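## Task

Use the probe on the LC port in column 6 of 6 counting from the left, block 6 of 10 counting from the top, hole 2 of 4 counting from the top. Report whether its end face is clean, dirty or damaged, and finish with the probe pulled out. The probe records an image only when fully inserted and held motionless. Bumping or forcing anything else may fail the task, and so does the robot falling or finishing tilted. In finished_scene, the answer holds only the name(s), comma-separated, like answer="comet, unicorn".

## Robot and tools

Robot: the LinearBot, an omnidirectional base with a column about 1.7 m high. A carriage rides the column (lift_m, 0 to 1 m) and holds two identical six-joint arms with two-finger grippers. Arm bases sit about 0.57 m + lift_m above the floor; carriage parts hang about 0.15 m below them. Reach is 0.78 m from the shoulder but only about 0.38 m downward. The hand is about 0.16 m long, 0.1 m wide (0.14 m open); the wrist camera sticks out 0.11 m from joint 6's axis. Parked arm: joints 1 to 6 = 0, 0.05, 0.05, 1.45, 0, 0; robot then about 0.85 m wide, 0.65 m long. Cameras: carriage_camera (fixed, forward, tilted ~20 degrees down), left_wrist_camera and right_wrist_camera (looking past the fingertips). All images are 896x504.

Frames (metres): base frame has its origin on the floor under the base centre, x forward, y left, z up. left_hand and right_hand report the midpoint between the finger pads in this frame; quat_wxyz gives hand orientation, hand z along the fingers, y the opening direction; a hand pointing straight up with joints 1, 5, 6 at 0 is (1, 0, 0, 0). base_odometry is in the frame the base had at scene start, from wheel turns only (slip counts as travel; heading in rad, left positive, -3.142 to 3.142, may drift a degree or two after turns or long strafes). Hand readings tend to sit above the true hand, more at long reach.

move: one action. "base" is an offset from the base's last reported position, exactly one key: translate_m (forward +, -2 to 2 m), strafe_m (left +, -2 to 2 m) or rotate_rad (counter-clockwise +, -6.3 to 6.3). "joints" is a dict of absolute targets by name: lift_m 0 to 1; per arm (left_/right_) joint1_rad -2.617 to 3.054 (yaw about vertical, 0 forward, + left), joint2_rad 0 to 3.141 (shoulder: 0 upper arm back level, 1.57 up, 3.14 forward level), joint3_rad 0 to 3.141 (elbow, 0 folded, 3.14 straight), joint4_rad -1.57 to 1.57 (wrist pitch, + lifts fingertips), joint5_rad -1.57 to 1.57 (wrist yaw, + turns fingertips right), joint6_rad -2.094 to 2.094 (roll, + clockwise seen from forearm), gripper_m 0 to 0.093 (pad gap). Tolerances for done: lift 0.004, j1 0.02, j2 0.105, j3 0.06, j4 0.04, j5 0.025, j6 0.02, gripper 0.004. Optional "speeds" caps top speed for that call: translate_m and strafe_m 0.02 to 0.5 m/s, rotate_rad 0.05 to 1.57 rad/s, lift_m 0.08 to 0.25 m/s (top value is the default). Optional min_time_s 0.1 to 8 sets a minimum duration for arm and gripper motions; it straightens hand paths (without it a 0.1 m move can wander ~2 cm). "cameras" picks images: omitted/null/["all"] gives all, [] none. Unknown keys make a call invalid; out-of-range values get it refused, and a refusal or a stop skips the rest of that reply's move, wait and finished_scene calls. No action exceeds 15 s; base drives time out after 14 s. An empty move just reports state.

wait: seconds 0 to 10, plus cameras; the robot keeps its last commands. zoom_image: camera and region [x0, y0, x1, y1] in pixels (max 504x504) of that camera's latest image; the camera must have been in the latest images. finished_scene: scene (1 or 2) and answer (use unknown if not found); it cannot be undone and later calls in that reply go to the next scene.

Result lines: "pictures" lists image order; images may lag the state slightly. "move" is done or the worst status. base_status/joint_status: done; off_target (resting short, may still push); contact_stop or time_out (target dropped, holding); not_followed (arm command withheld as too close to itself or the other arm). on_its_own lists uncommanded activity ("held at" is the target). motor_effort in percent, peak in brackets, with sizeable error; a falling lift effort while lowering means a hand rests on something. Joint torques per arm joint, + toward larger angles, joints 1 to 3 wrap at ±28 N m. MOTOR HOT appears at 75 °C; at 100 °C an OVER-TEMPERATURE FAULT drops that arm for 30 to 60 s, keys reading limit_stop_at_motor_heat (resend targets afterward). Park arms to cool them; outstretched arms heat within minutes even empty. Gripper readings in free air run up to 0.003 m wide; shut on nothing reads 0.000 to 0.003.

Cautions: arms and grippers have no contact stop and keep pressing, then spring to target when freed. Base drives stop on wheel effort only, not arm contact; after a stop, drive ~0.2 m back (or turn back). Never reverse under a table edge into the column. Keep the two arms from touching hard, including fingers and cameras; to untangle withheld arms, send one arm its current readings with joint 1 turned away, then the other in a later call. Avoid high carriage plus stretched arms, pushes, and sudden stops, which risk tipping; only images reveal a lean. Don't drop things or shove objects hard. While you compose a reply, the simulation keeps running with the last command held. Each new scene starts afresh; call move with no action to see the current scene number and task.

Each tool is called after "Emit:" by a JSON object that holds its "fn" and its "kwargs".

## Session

Emit:
{"fn": "move", "kwargs": {}}

Scene clock: 0.00 s.
Joint torques (N m): no reading
base_odometry: x=+0.000 y=+0.000 heading=+0.000
base_status: not commanded
joint_positions: lift_m=+0.024 left_joint1_rad=-0.576 left_joint2_rad=+1.220 left_joint3_rad=+0.844 left_joint4_rad=+0.550 left_joint5_rad=+0.198 left_joint6_rad=-0.034 left_gripper_m=+0.09396 right_joint1_rad=+0.517 right_joint2_rad=+1.212 right_joint3_rad=+0.961 right_joint4_rad=+0.185 right_joint5_rad=+0.530 right_joint6_rad=+0.011 right_gripper_m=+0.04645
joint_status: not commanded
motor_effort: lift_m=+23 drive_wheels=-1
left_hand: x=+0.5548 y=+0.0560 z=+0.9445 quat_wxyz=(+0.708, +0.244, +0.596, -0.289) (m; base frame)
right_hand: x=+0.6144 y=-0.1889 z=+0.9184 quat_wxyz=(+0.686, -0.003, +0.727, -0.012) (m; base frame)
pictures: carriage_camera, left_wrist_camera, right_wrist_camera

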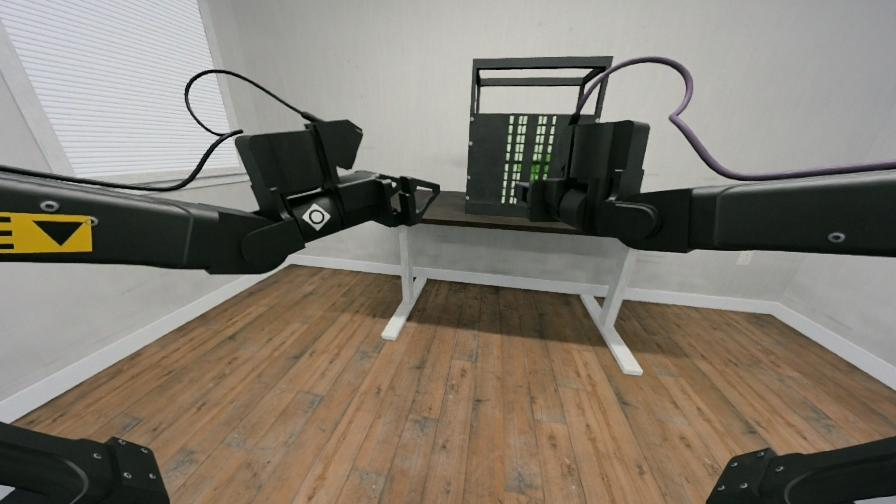

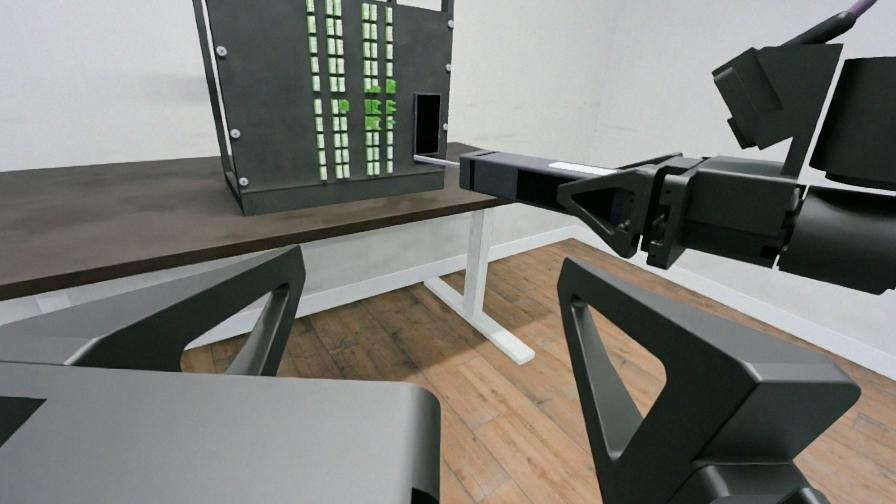

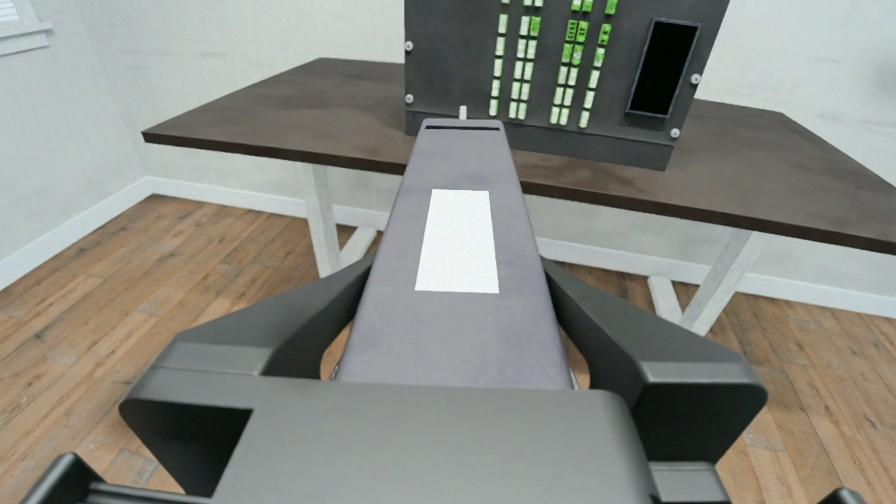

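Emit:
{"fn": "zoom_image", "kwargs": {"camera": "left_wrist_camera", "region": [290, 40, 460, 200]}}

Emit:
{"fn": "zoom_image", "kwargs": {"camera": "right_wrist_camera", "region": [400, 0, 720, 180]}}

Emit:
{"fn": "zoom_image", "kwargs": {"camera": "carriage_camera", "region": [440, 40, 640, 240]}}

Scaled by 2.965 from the camera's 896x504 image, which has a finer 1280x720 frame.

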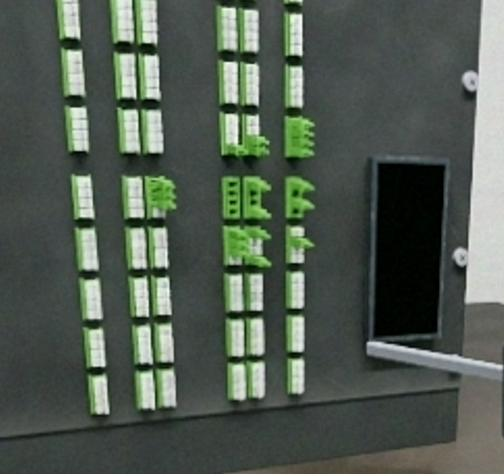

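Scaled by 1.575 from the camera's 896x504 image, which has a finer 1280x720 frame.

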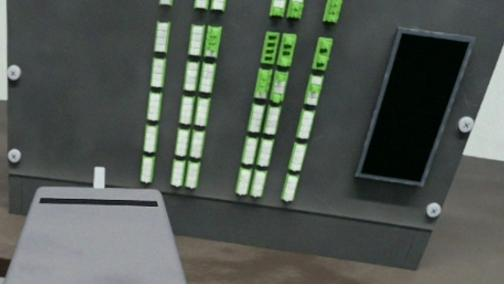

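Scaled by 2.520 from the camera's 896x504 image, which has a finer 1280x720 frame.

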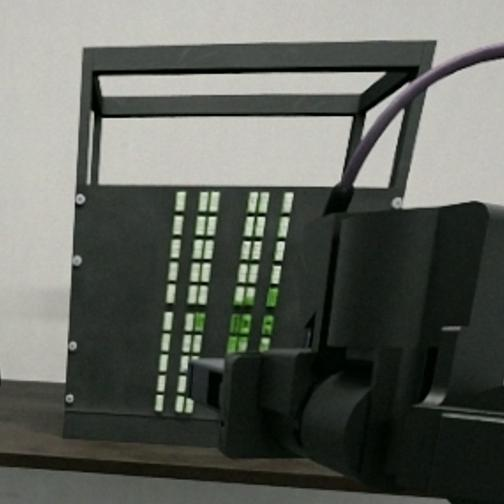

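Emit:
{"fn": "move", "kwargs": {"joints": {"right_joint1_rad": 0.538, "right_joint2_rad": 1.283, "right_joint3_rad": 1.045, "right_joint4_rad": 0.364, "right_joint5_rad": 0.513, "right_joint6_rad": 0.006, "left_joint1_rad": -0.547, "left_joint2_rad": 2.277, "left_joint3_rad": 1.759, "left_joint4_rad": 0.85, "left_joint5_rad": 0.235, "left_joint6_rad": -0.009, "left_gripper_m": 0.02}, "min_time_s": 4, "cameras": ["left_wrist_camera", "right_wrist_camera"]}}

Scene clock: 11.80 s.
Joint torques (N m): left_arm=[0.58 -12.83 9.13 2.31 0.06 0] | right_arm=[0.02 -4.78 12.53 2.33 -0.05 -0.08]
move: off_target
base_odometry: x=+0.000 y=+0.000 heading=+0.000
base_status: not commanded
joint_positions: lift_m=+0.024 left_joint1_rad=-0.553 left_joint2_rad=+2.259 left_joint3_rad=+1.735 left_joint4_rad=+0.841 left_joint5_rad=+0.226 left_joint6_rad=-0.019 left_gripper_m=+0.02008 right_joint1_rad=+0.530 right_joint2_rad=+1.284 right_joint3_rad=+1.003 right_joint4_rad=+0.300 right_joint5_rad=+0.523 right_joint6_rad=+0.011 right_gripper_m=+0.04645
joint_status: right_joint4_rad off_target (ended at +0.301, target +0.364); the others done
motor_effort: lift_m=+23(23) drive_wheels=-2(3)
left_hand: x=+0.7633 y=-0.0673 z=+0.8973 quat_wxyz=(+0.753, +0.242, +0.538, -0.291) (m; base frame)
right_hand: x=+0.6285 y=-0.1735 z=+0.9361 quat_wxyz=(+0.713, +0.005, +0.701, +0.010) (m; base frame)
pictures: left_wrist_camera, right_wrist_camera

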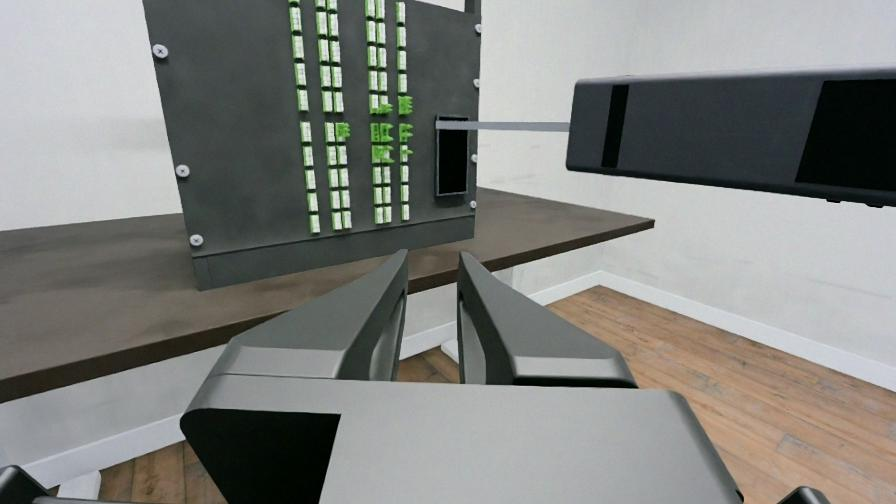

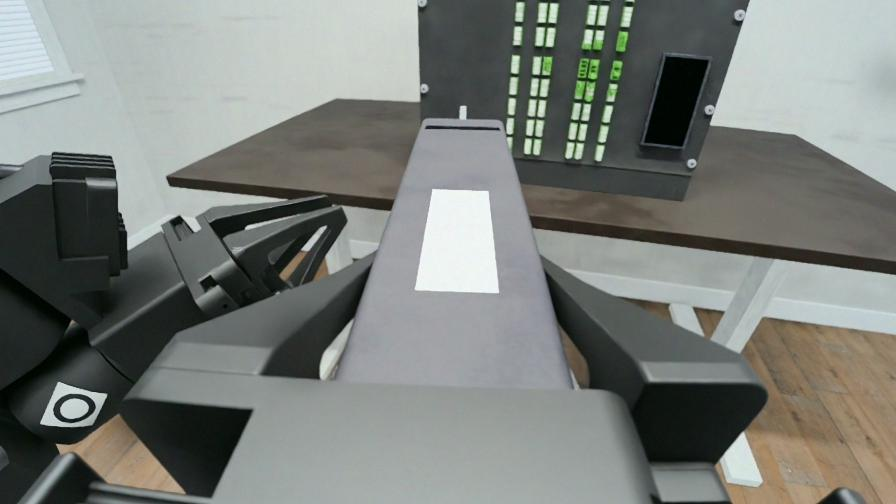

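Emit:
{"fn": "move", "kwargs": {"base": {"rotate_rad": -0.168}, "joints": {"right_joint6_rad": 0.0, "right_joint3_rad": 1.052, "left_joint1_rad": -0.545, "left_joint3_rad": 1.785, "left_joint4_rad": 0.865, "left_joint5_rad": 0.242, "left_joint6_rad": 0.0}, "speeds": {"rotate_rad": 0.1}, "cameras": ["left_wrist_camera", "right_wrist_camera"]}}

Scene clock: 14.47 s.
Joint torques (N m): left_arm=[0.29 -13.01 8.94 2.23 0.03 0] | right_arm=[-0.34 -5.23 12.49 2.32 0.01 -0.09]
move: done
base_odometry: x=+0.000 y=+0.000 heading=-0.168
base_status: done
joint_positions: lift_m=+0.024 left_joint1_rad=-0.549 left_joint2_rad=+2.261 left_joint3_rad=+1.764 left_joint4_rad=+0.858 left_joint5_rad=+0.235 left_joint6_rad=-0.010 left_gripper_m=+0.02008 right_joint1_rad=+0.533 right_joint2_rad=+1.288 right_joint3_rad=+1.011 right_joint4_rad=+0.303 right_joint5_rad=+0.520 right_joint6_rad=+0.009 right_gripper_m=+0.04645
joint_status: all done
motor_effort: lift_m=+23(23) drive_wheels=+0(8)
left_hand: x=+0.7628 y=-0.0652 z=+0.9135 quat_wxyz=(+0.767, +0.243, +0.519, -0.289) (m; base frame)
right_hand: x=+0.6289 y=-0.1713 z=+0.9391 quat_wxyz=(+0.715, +0.003, +0.699, +0.013) (m; base frame)
pictures: left_wrist_camera, right_wrist_camera

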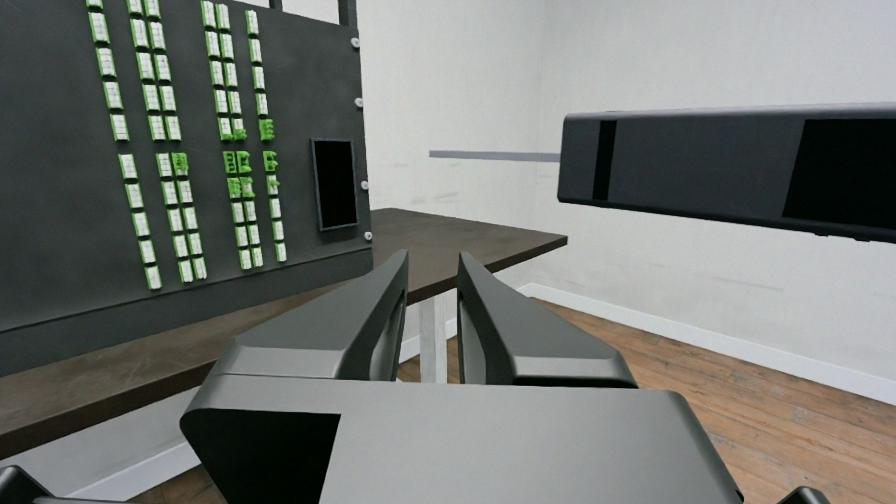

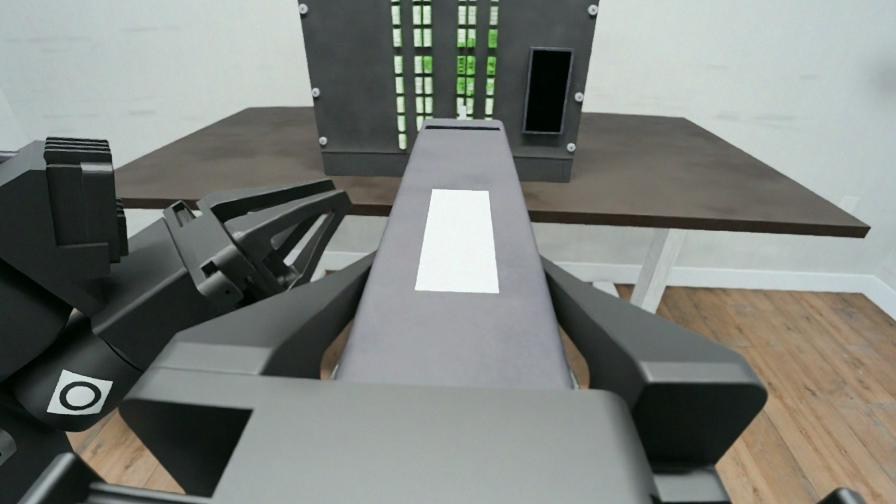

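Emit:
{"fn": "zoom_image", "kwargs": {"camera": "right_wrist_camera", "region": [400, 90, 520, 210]}}

Emit:
{"fn": "zoom_image", "kwargs": {"camera": "right_wrist_camera", "region": [310, 290, 410, 390]}}

Emit:
{"fn": "zoom_image", "kwargs": {"camera": "right_wrist_camera", "region": [500, 290, 600, 390]}}

Emit:
{"fn": "zoom_image", "kwargs": {"camera": "right_wrist_camera", "region": [380, 40, 520, 130]}}

Scaled by 4.200 from the camera's 896x504 image, which has a finer 1280x720 frame.

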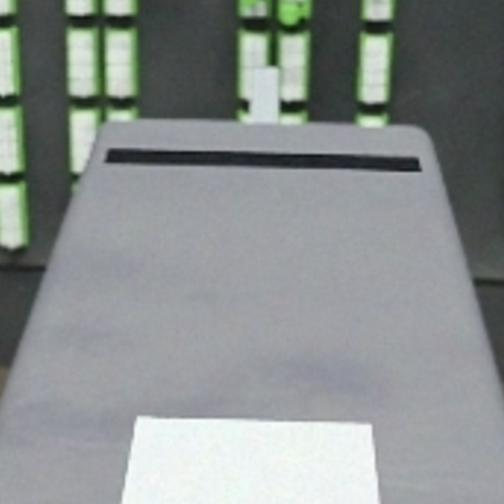

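Scaled by 5.040 from the camera's 896x504 image, which has a finer 1280x720 frame.

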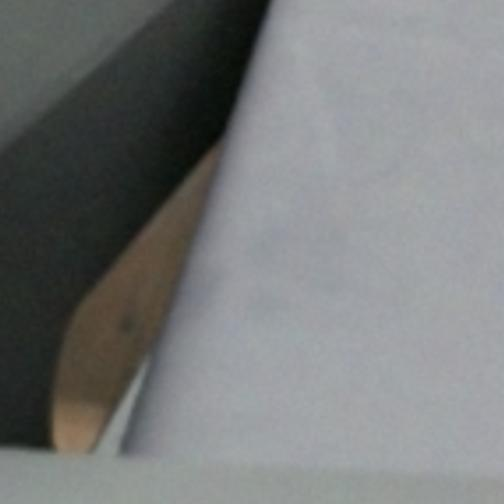

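Scaled by 5.040 from the camera's 896x504 image, which has a finer 1280x720 frame.

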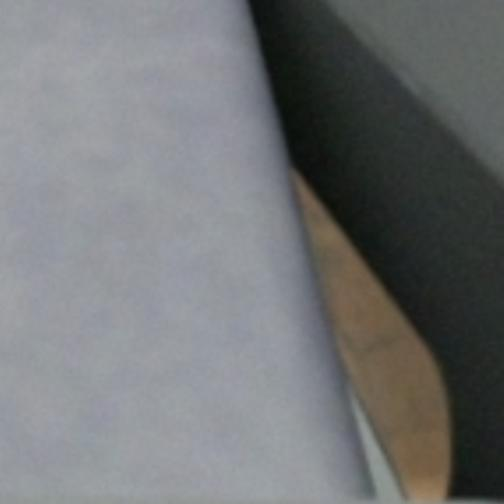

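Scaled by 3.600 from the camera's 896x504 image, which has a finer 1280x720 frame.

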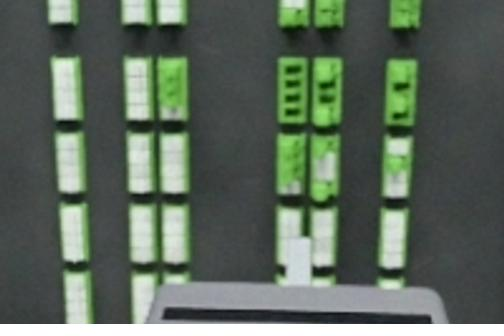

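Emit:
{"fn": "move", "kwargs": {"base": {"rotate_rad": -0.027}, "joints": {"right_joint1_rad": 0.533, "right_joint2_rad": 1.268, "right_joint3_rad": 1.027, "right_joint4_rad": 0.357, "right_joint5_rad": 0.520, "right_joint6_rad": -0.003, "left_joint2_rad": 2.285, "left_joint3_rad": 1.764, "left_joint4_rad": 0.856, "left_joint5_rad": 0.235}, "speeds": {"rotate_rad": 0.1}, "cameras": []}}

Emit:
{"fn": "move", "kwargs": {"base": {"translate_m": 0.27}, "speeds": {"translate_m": 0.12}, "cameras": ["left_wrist_camera", "right_wrist_camera"]}}

Scene clock: 24.17 s.
Joint torques (N m): left_arm=[0.25 -13.16 7.2 2.15 -0.03 0] | right_arm=[-0.34 -6.49 9.77 2.28 0.05 -0.12]
move: off_target
base_odometry: x=+0.000 y=+0.000 heading=-0.195
base_status: done
joint_positions: lift_m=+0.024 left_joint1_rad=-0.548 left_joint2_rad=+2.270 left_joint3_rad=+1.764 left_joint4_rad=+0.858 left_joint5_rad=+0.235 left_joint6_rad=-0.010 left_gripper_m=+0.02008 right_joint1_rad=+0.533 right_joint2_rad=+1.288 right_joint3_rad=+1.011 right_joint4_rad=+0.303 right_joint5_rad=+0.520 right_joint6_rad=+0.008 right_gripper_m=+0.04645
joint_status: right_joint4_rad off_target (ended at +0.303, target +0.357); the others done
motor_effort: lift_m=+23(23) drive_wheels=-2(7)
left_hand: x=+0.7647 y=-0.0658 z=+0.9079 quat_wxyz=(+0.765, +0.244, +0.522, -0.289) (m; base frame)
right_hand: x=+0.6289 y=-0.1714 z=+0.9391 quat_wxyz=(+0.715, +0.003, +0.699, +0.012) (m; base frame)
pictures: none
No camera images: "cameras" was empty.

Scene clock: 27.20 s.
Joint torques (N m): left_arm=[0.32 -13.15 7.21 2.16 -0.04 0] | right_arm=[-0.53 -6.58 9.92 2.28 0.04 -0.05]
move: done
base_odometry: x=+0.265 y=-0.052 heading=-0.194
base_status: done
joint_positions: lift_m=+0.024 left_joint1_rad=-0.548 left_joint2_rad=+2.270 left_joint3_rad=+1.764 left_joint4_rad=+0.858 left_joint5_rad=+0.235 left_joint6_rad=-0.010 left_gripper_m=+0.02008 right_joint1_rad=+0.533 right_joint2_rad=+1.288 right_joint3_rad=+1.011 right_joint4_rad=+0.303 right_joint5_rad=+0.521 right_joint6_rad=+0.007 right_gripper_m=+0.04645
joint_status: not commanded
motor_effort: lift_m=+23(23) drive_wheels=-5(8)
left_hand: x=+0.7647 y=-0.0658 z=+0.9079 quat_wxyz=(+0.765, +0.244, +0.522, -0.289) (m; base frame)
right_hand: x=+0.6289 y=-0.1716 z=+0.9391 quat_wxyz=(+0.715, +0.003, +0.699, +0.012) (m; base frame)
pictures: left_wrist_camera, right_wrist_camera

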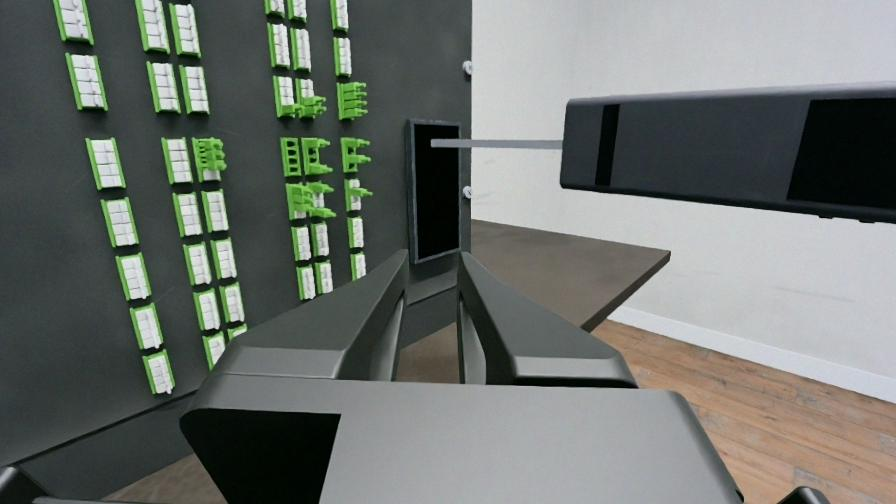

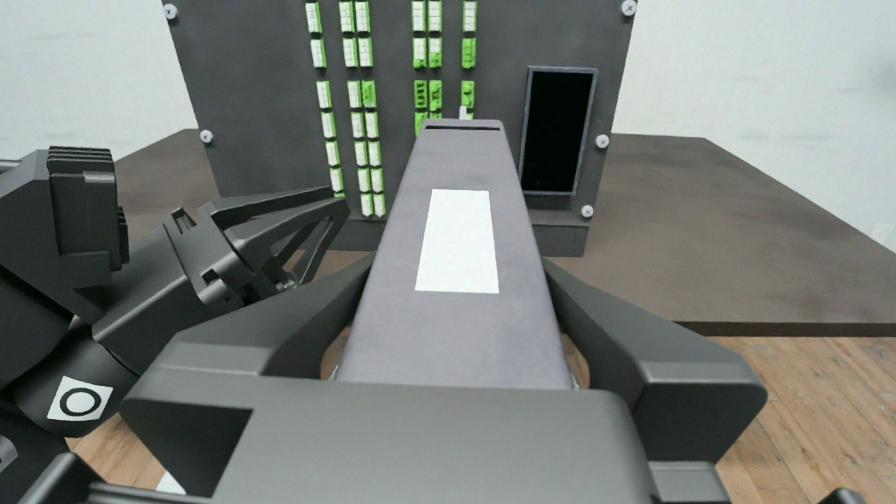

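Emit:
{"fn": "zoom_image", "kwargs": {"camera": "right_wrist_camera", "region": [400, 60, 500, 130]}}

Emit:
{"fn": "zoom_image", "kwargs": {"camera": "left_wrist_camera", "region": [270, 70, 450, 230]}}

Scaled by 5.040 from the camera's 896x504 image, which has a finer 1280x720 frame.

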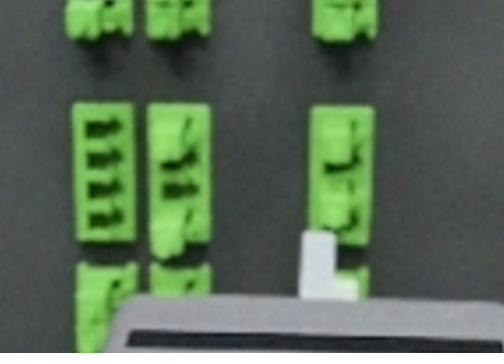

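Scaled by 2.800 from the camera's 896x504 image, which has a finer 1280x720 frame.

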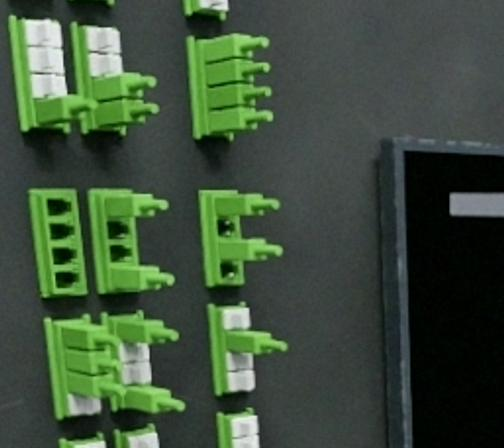

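Emit:
{"fn": "move", "kwargs": {"base": {"rotate_rad": -0.017}, "joints": {"lift_m": 0.0175, "right_joint6_rad": -0.003}, "speeds": {"rotate_rad": 0.05, "lift_m": 0.08}, "cameras": []}}

Emit:
{"fn": "move", "kwargs": {"base": {"strafe_m": 0.014}, "speeds": {"strafe_m": 0.05}, "cameras": []}}

Emit:
{"fn": "move", "kwargs": {"base": {"translate_m": 0.05}, "speeds": {"translate_m": 0.05}, "cameras": ["left_wrist_camera", "right_wrist_camera"]}}

Emit:
{"fn": "zoom_image", "kwargs": {"camera": "right_wrist_camera", "region": [430, 70, 500, 140]}}

Emit:
{"fn": "zoom_image", "kwargs": {"camera": "left_wrist_camera", "region": [340, 90, 460, 210]}}

Scene clock: 32.87 s.
Joint torques (N m): left_arm=[0.35 -13.89 7.2 2.12 -0.03 -0.01] | right_arm=[-0.35 -6.54 9.96 2.27 0.06 -0.09]
move: done
base_odometry: x=+0.265 y=-0.052 heading=-0.211
base_status: done
joint_positions: lift_m=+0.017 left_joint1_rad=-0.548 left_joint2_rad=+2.277 left_joint3_rad=+1.764 left_joint4_rad=+0.861 left_joint5_rad=+0.235 left_joint6_rad=-0.009 left_gripper_m=+0.02008 right_joint1_rad=+0.533 right_joint2_rad=+1.288 right_joint3_rad=+1.011 right_joint4_rad=+0.301 right_joint5_rad=+0.520 right_joint6_rad=+0.007 right_gripper_m=+0.04645
joint_status: all done
motor_effort: lift_m=+24(26) drive_wheels=-5(8)
left_hand: x=+0.7660 y=-0.0666 z=+0.8966 quat_wxyz=(+0.763, +0.244, +0.524, -0.288) (m; base frame)
right_hand: x=+0.6290 y=-0.1715 z=+0.9317 quat_wxyz=(+0.715, +0.002, +0.699, +0.011) (m; base frame)
pictures: none
No camera images: "cameras" was empty.

Scene clock: 33.67 s.
Joint torques (N m): left_arm=[0.01 -13.89 7.2 2.13 -0.03 -0.01] | right_arm=[-0.35 -6.52 10.04 2.29 0.07 -0.08]
move: done
base_odometry: x=+0.268 y=-0.039 heading=-0.211
base_status: done
joint_positions: lift_m=+0.017 left_joint1_rad=-0.544 left_joint2_rad=+2.277 left_joint3_rad=+1.764 left_joint4_rad=+0.861 left_joint5_rad=+0.235 left_joint6_rad=-0.009 left_gripper_m=+0.02008 right_joint1_rad=+0.533 right_joint2_rad=+1.288 right_joint3_rad=+1.011 right_joint4_rad=+0.301 right_joint5_rad=+0.520 right_joint6_rad=+0.006 right_gripper_m=+0.04645
joint_status: not commanded
motor_effort: lift_m=+24(24) drive_wheels=-1(5)
left_hand: x=+0.7674 y=-0.0645 z=+0.8966 quat_wxyz=(+0.764, +0.243, +0.525, -0.287) (m; base frame)
right_hand: x=+0.6290 y=-0.1714 z=+0.9318 quat_wxyz=(+0.715, +0.002, +0.699, +0.011) (m; base frame)
pictures: none
No camera images: "cameras" was empty.

Scene clock: 35.17 s.
Joint torques (N m): left_arm=[-0.09 -13.87 7.2 2.13 -0.04 -0.01] | right_arm=[-0.7 -6.49 9.96 2.27 0.04 -0.11]
move: done
base_odometry: x=+0.317 y=-0.049 heading=-0.211
base_status: done
joint_positions: lift_m=+0.017 left_joint1_rad=-0.544 left_joint2_rad=+2.277 left_joint3_rad=+1.764 left_joint4_rad=+0.861 left_joint5_rad=+0.235 left_joint6_rad=-0.009 left_gripper_m=+0.02008 right_joint1_rad=+0.533 right_joint2_rad=+1.288 right_joint3_rad=+1.011 right_joint4_rad=+0.302 right_joint5_rad=+0.520 right_joint6_rad=+0.006 right_gripper_m=+0.04645
joint_status: not commanded
motor_effort: lift_m=+24(24) drive_wheels=-3(7)
left_hand: x=+0.7674 y=-0.0645 z=+0.8966 quat_wxyz=(+0.764, +0.243, +0.525, -0.287) (m; base frame)
right_hand: x=+0.6290 y=-0.1714 z=+0.9319 quat_wxyz=(+0.715, +0.002, +0.699, +0.011) (m; base frame)
pictures: left_wrist_camera, right_wrist_camera

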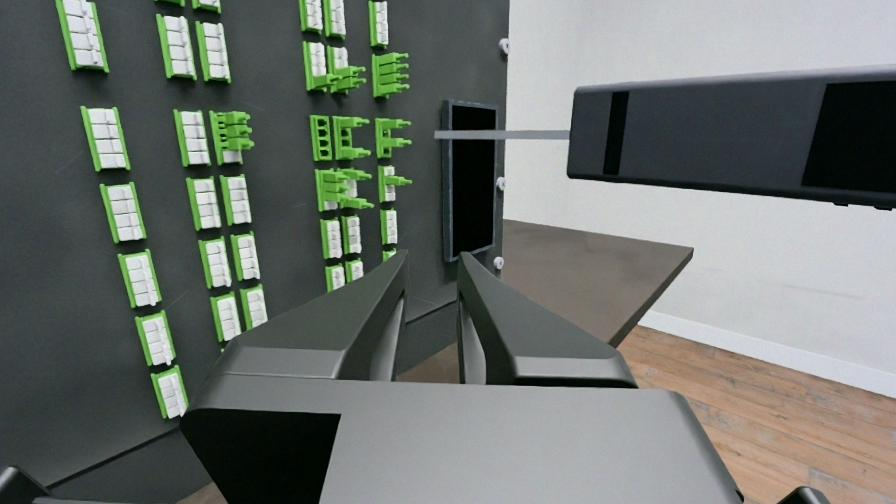

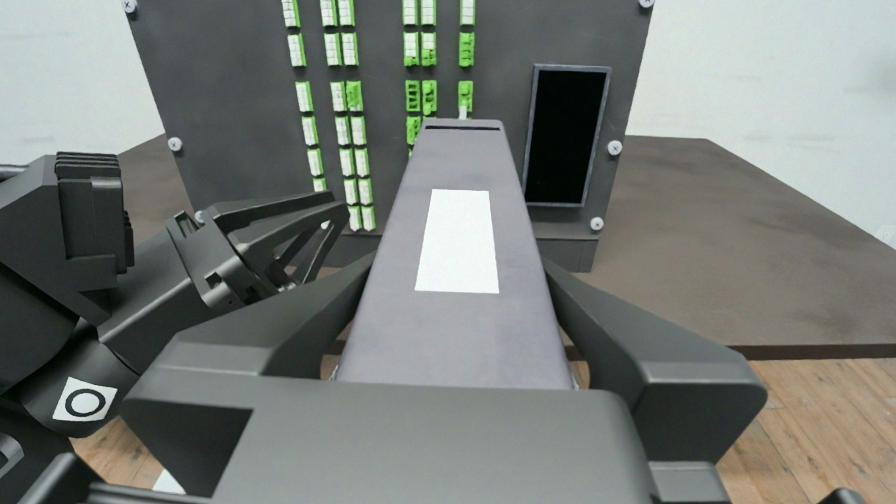

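Scaled by 7.200 from the camera's 896x504 image, which has a finer 1280x720 frame.

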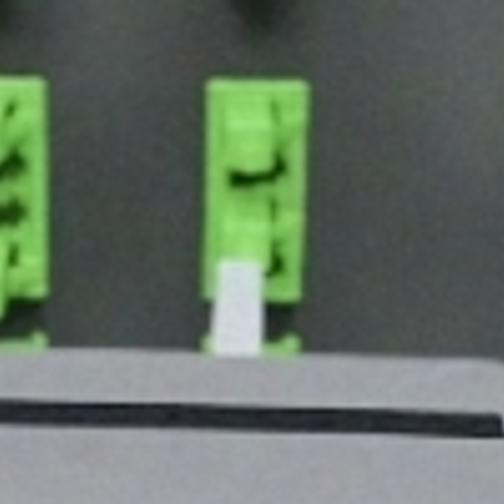

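Scaled by 4.200 from the camera's 896x504 image, which has a finer 1280x720 frame.

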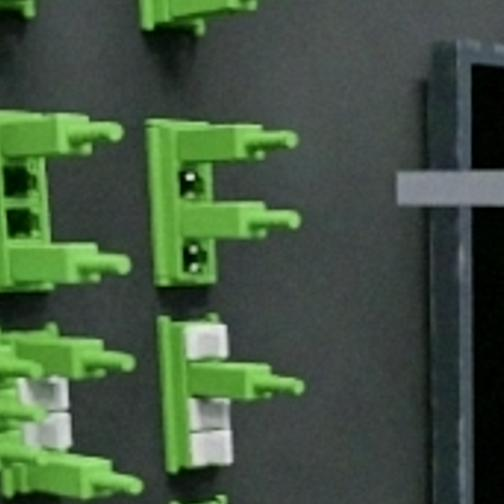

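Emit:
{"fn": "zoom_image", "kwargs": {"camera": "right_wrist_camera", "region": [110, 0, 150, 40]}}

Emit:
{"fn": "zoom_image", "kwargs": {"camera": "right_wrist_camera", "region": [155, 124, 195, 164]}}

Emit:
{"fn": "zoom_image", "kwargs": {"camera": "right_wrist_camera", "region": [625, 0, 665, 40]}}

Emit:
{"fn": "zoom_image", "kwargs": {"camera": "right_wrist_camera", "region": [595, 127, 635, 167]}}

Emit:
{"fn": "zoom_image", "kwargs": {"camera": "right_wrist_camera", "region": [577, 203, 617, 243]}}

Emit:
{"fn": "zoom_image", "kwargs": {"camera": "right_wrist_camera", "region": [185, 197, 225, 237]}}

Scaled by 12.600 from the camera's 896x504 image, which has a finer 1280x720 frame.

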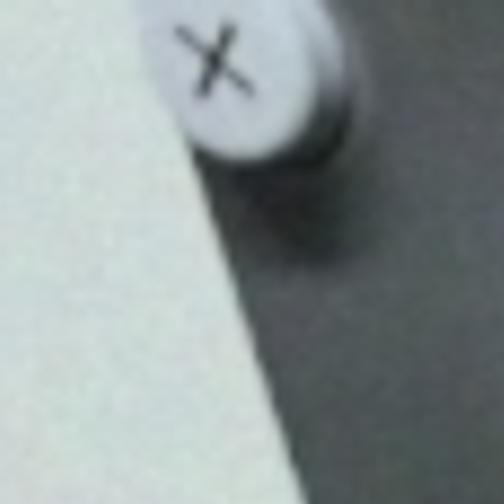

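Scaled by 12.600 from the camera's 896x504 image, which has a finer 1280x720 frame.

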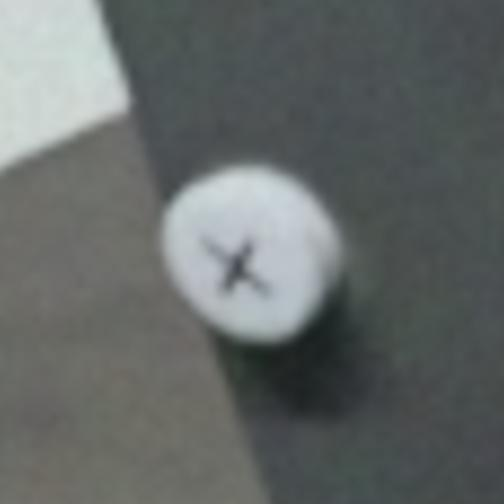

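Scaled by 12.600 from the camera's 896x504 image, which has a finer 1280x720 frame.

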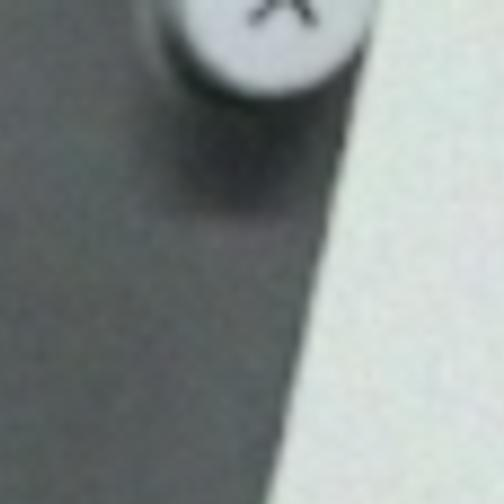

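Scaled by 12.600 from the camera's 896x504 image, which has a finer 1280x720 frame.

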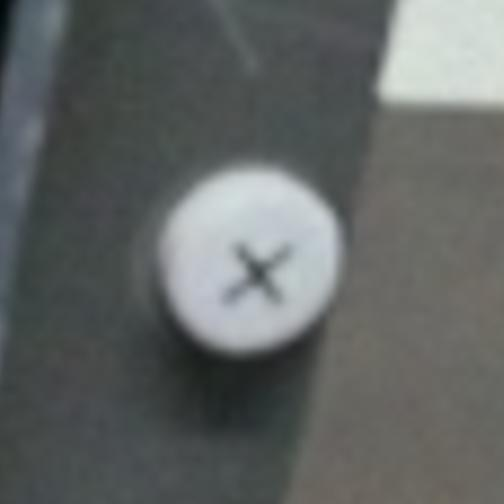

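Scaled by 12.600 from the camera's 896x504 image, which has a finer 1280x720 frame.

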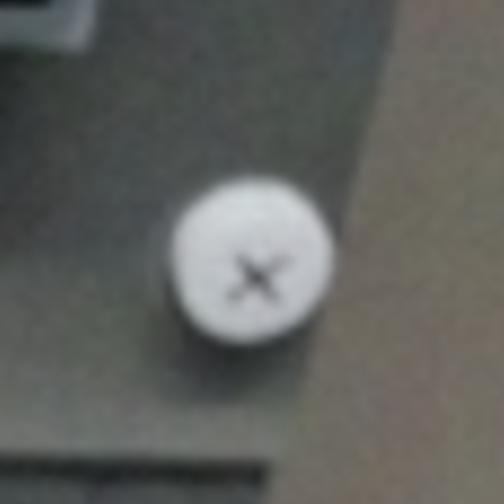

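Scaled by 12.600 from the camera's 896x504 image, which has a finer 1280x720 frame.

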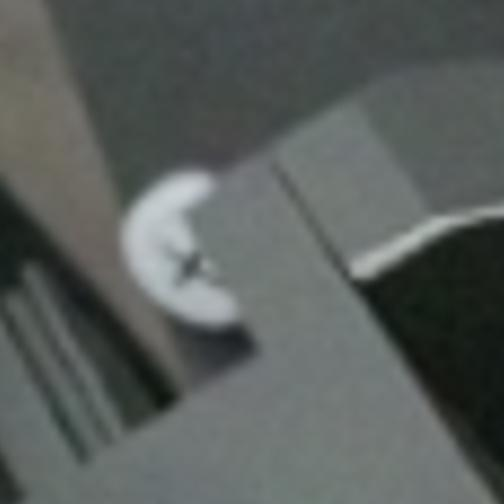

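Emit:
{"fn": "zoom_image", "kwargs": {"camera": "right_wrist_camera", "region": [455, 104, 471, 120]}}

Emit:
{"fn": "zoom_image", "kwargs": {"camera": "right_wrist_camera", "region": [410, 110, 440, 140]}}

Emit:
{"fn": "zoom_image", "kwargs": {"camera": "right_wrist_camera", "region": [485, 110, 515, 140]}}

Scaled by 31.500 from the camera's 896x504 image, which has a finer 1280x720 frame.

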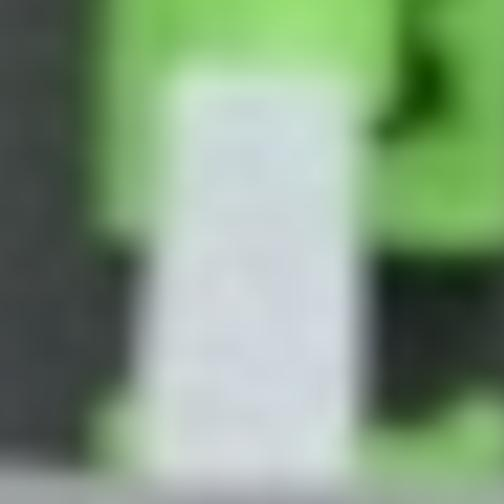

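Scaled by 16.800 from the camera's 896x504 image, which has a finer 1280x720 frame.

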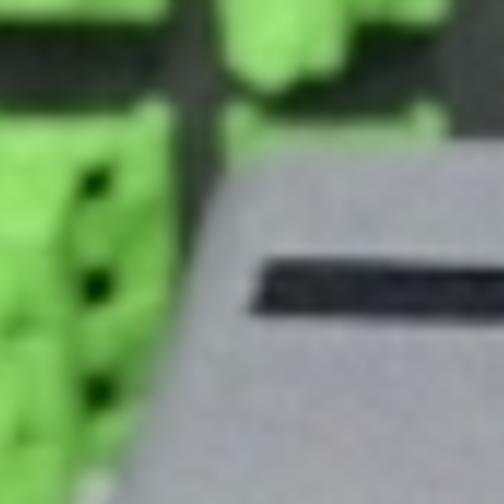

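Scaled by 16.800 from the camera's 896x504 image, which has a finer 1280x720 frame.

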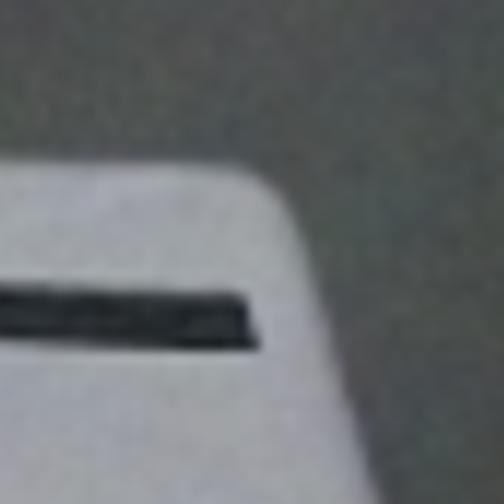

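Emit:
{"fn": "zoom_image", "kwargs": {"camera": "left_wrist_camera", "region": [50, 0, 130, 80]}}

Emit:
{"fn": "zoom_image", "kwargs": {"camera": "left_wrist_camera", "region": [70, 90, 150, 170]}}

Emit:
{"fn": "zoom_image", "kwargs": {"camera": "left_wrist_camera", "region": [90, 175, 170, 255]}}

Emit:
{"fn": "zoom_image", "kwargs": {"camera": "left_wrist_camera", "region": [120, 240, 200, 320]}}

Emit:
{"fn": "zoom_image", "kwargs": {"camera": "left_wrist_camera", "region": [350, 0, 430, 80]}}

Emit:
{"fn": "zoom_image", "kwargs": {"camera": "left_wrist_camera", "region": [350, 100, 430, 180]}}

Emit:
{"fn": "zoom_image", "kwargs": {"camera": "left_wrist_camera", "region": [350, 180, 430, 260]}}

Scaled by 6.300 from the camera's 896x504 image, which has a finer 1280x720 frame.

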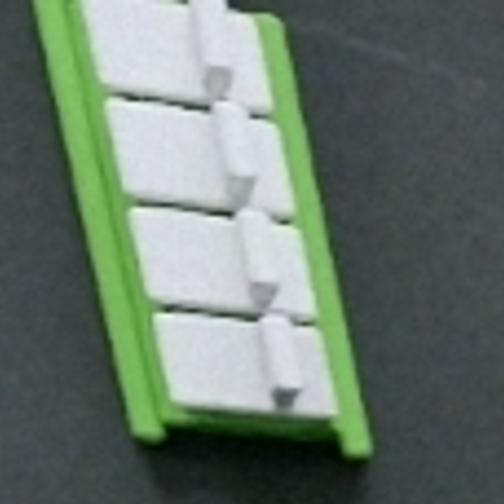

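Scaled by 6.300 from the camera's 896x504 image, which has a finer 1280x720 frame.

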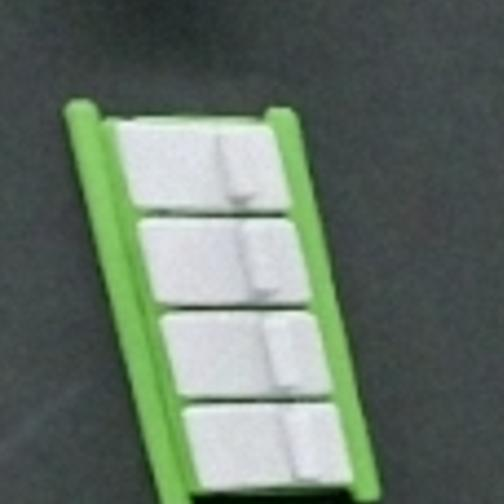

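Scaled by 6.300 from the camera's 896x504 image, which has a finer 1280x720 frame.

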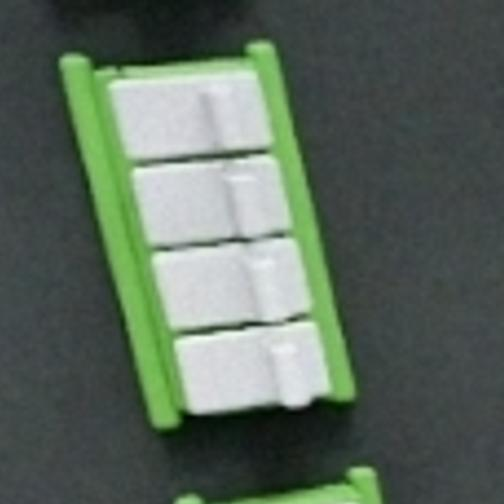

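Scaled by 6.300 from the camera's 896x504 image, which has a finer 1280x720 frame.

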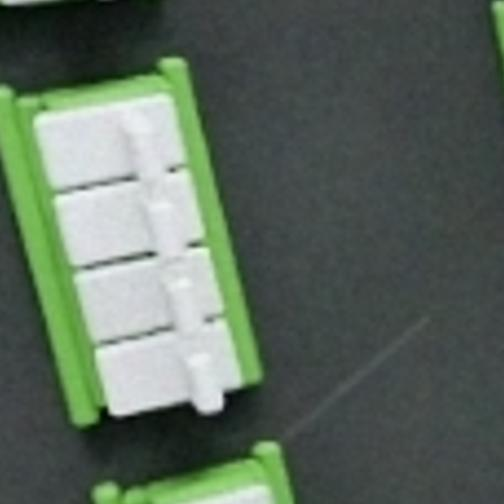

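Scaled by 6.300 from the camera's 896x504 image, which has a finer 1280x720 frame.

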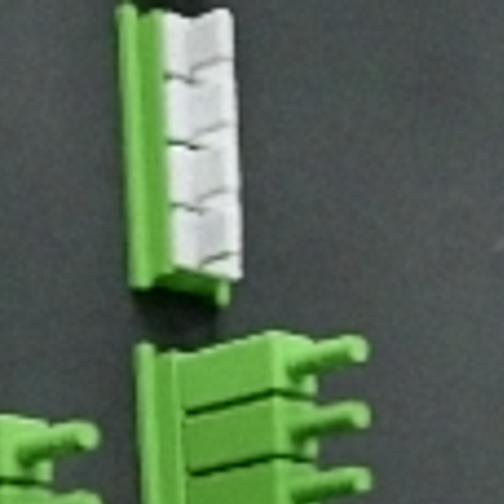

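Scaled by 6.300 from the camera's 896x504 image, which has a finer 1280x720 frame.

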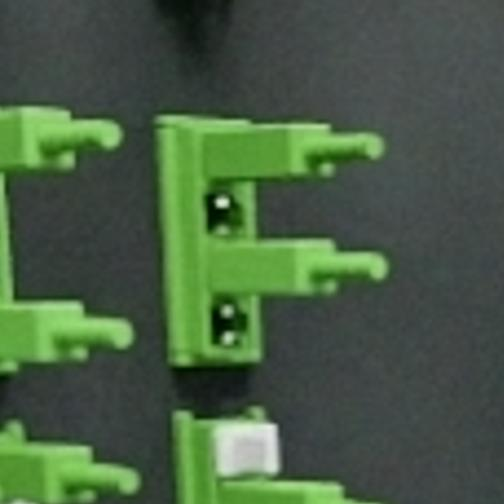

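Scaled by 6.300 from the camera's 896x504 image, which has a finer 1280x720 frame.

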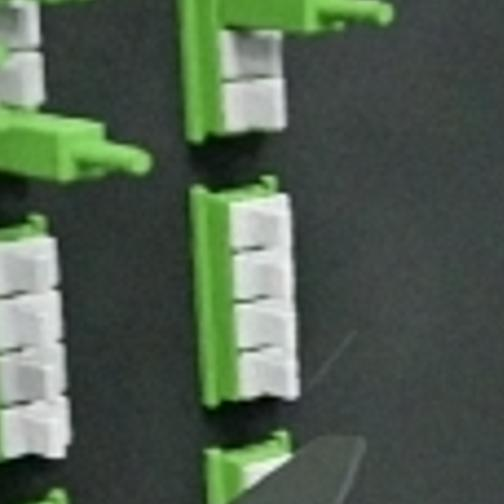

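Emit:
{"fn": "zoom_image", "kwargs": {"camera": "left_wrist_camera", "region": [430, 122, 454, 146]}}

Emit:
{"fn": "zoom_image", "kwargs": {"camera": "left_wrist_camera", "region": [500, 122, 524, 146]}}

Emit:
{"fn": "zoom_image", "kwargs": {"camera": "left_wrist_camera", "region": [544, 122, 568, 146]}}

Scaled by 21.000 from the camera's 896x504 image, which has a finer 1280x720 frame.

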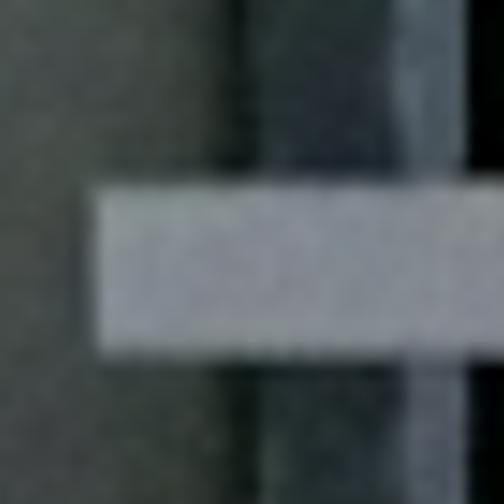

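Scaled by 21.000 from the camera's 896x504 image, which has a finer 1280x720 frame.

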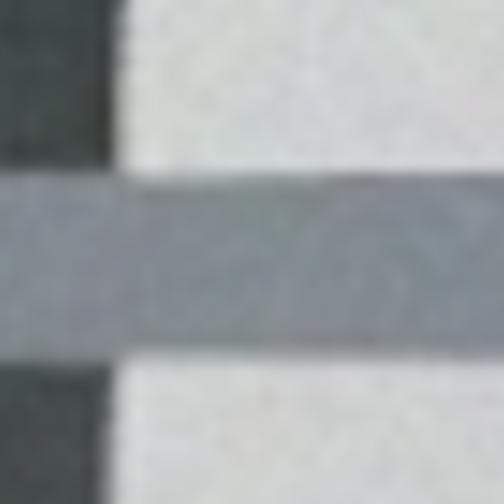

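Scaled by 21.000 from the camera's 896x504 image, which has a finer 1280x720 frame.

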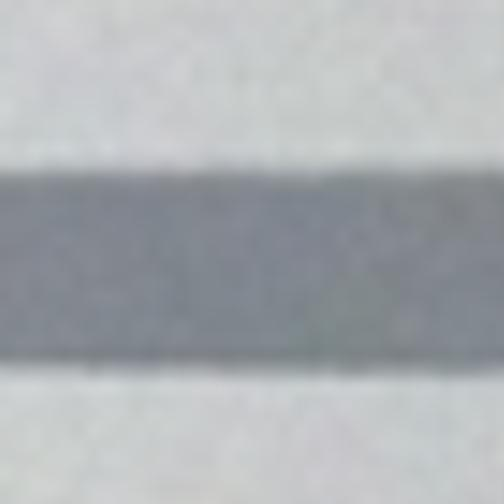

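Emit:
{"fn": "zoom_image", "kwargs": {"camera": "left_wrist_camera", "region": [376, 116, 412, 152]}}

Emit:
{"fn": "zoom_image", "kwargs": {"camera": "left_wrist_camera", "region": [372, 48, 412, 88]}}

Emit:
{"fn": "zoom_image", "kwargs": {"camera": "left_wrist_camera", "region": [208, 108, 256, 156]}}

Emit:
{"fn": "zoom_image", "kwargs": {"camera": "left_wrist_camera", "region": [330, 170, 380, 220]}}

Scaled by 14.000 from the camera's 896x504 image, which has a finer 1280x720 frame.

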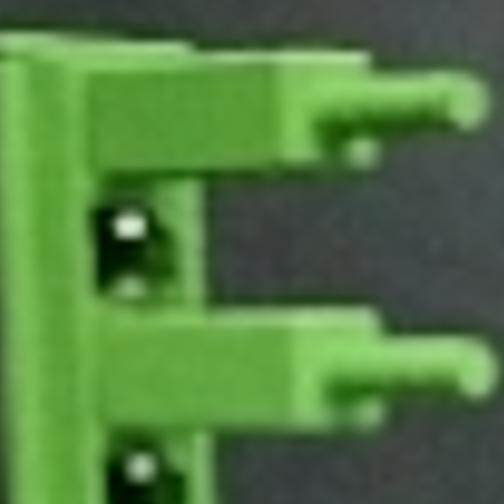

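Scaled by 12.600 from the camera's 896x504 image, which has a finer 1280x720 frame.

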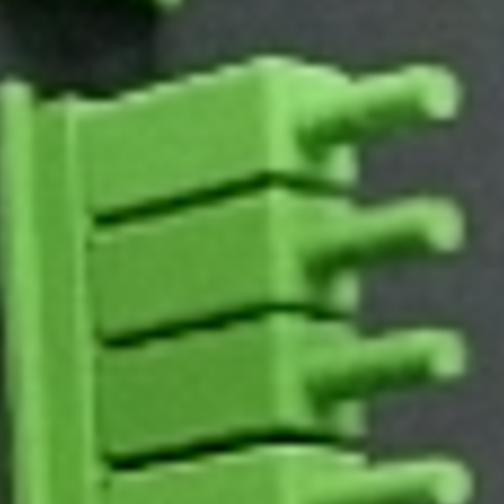

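Scaled by 10.500 from the camera's 896x504 image, which has a finer 1280x720 frame.

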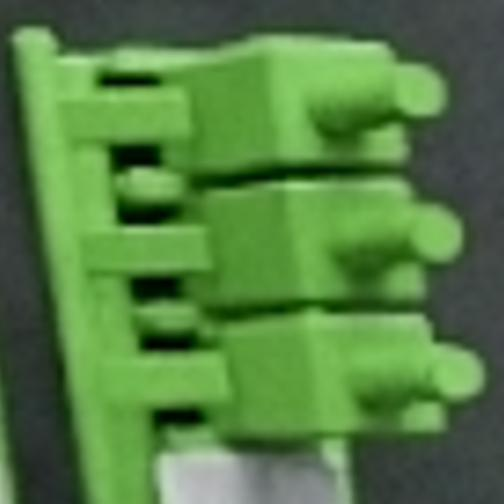

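Scaled by 10.080 from the camera's 896x504 image, which has a finer 1280x720 frame.

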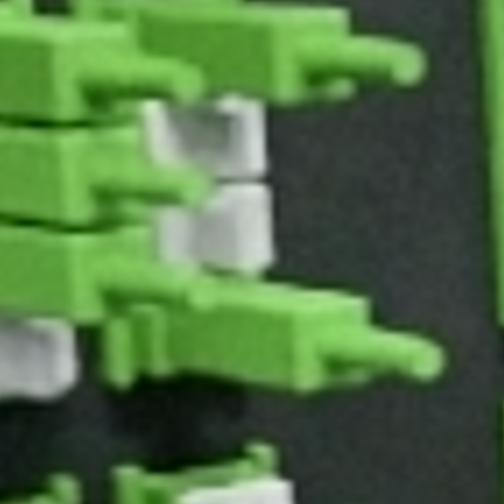

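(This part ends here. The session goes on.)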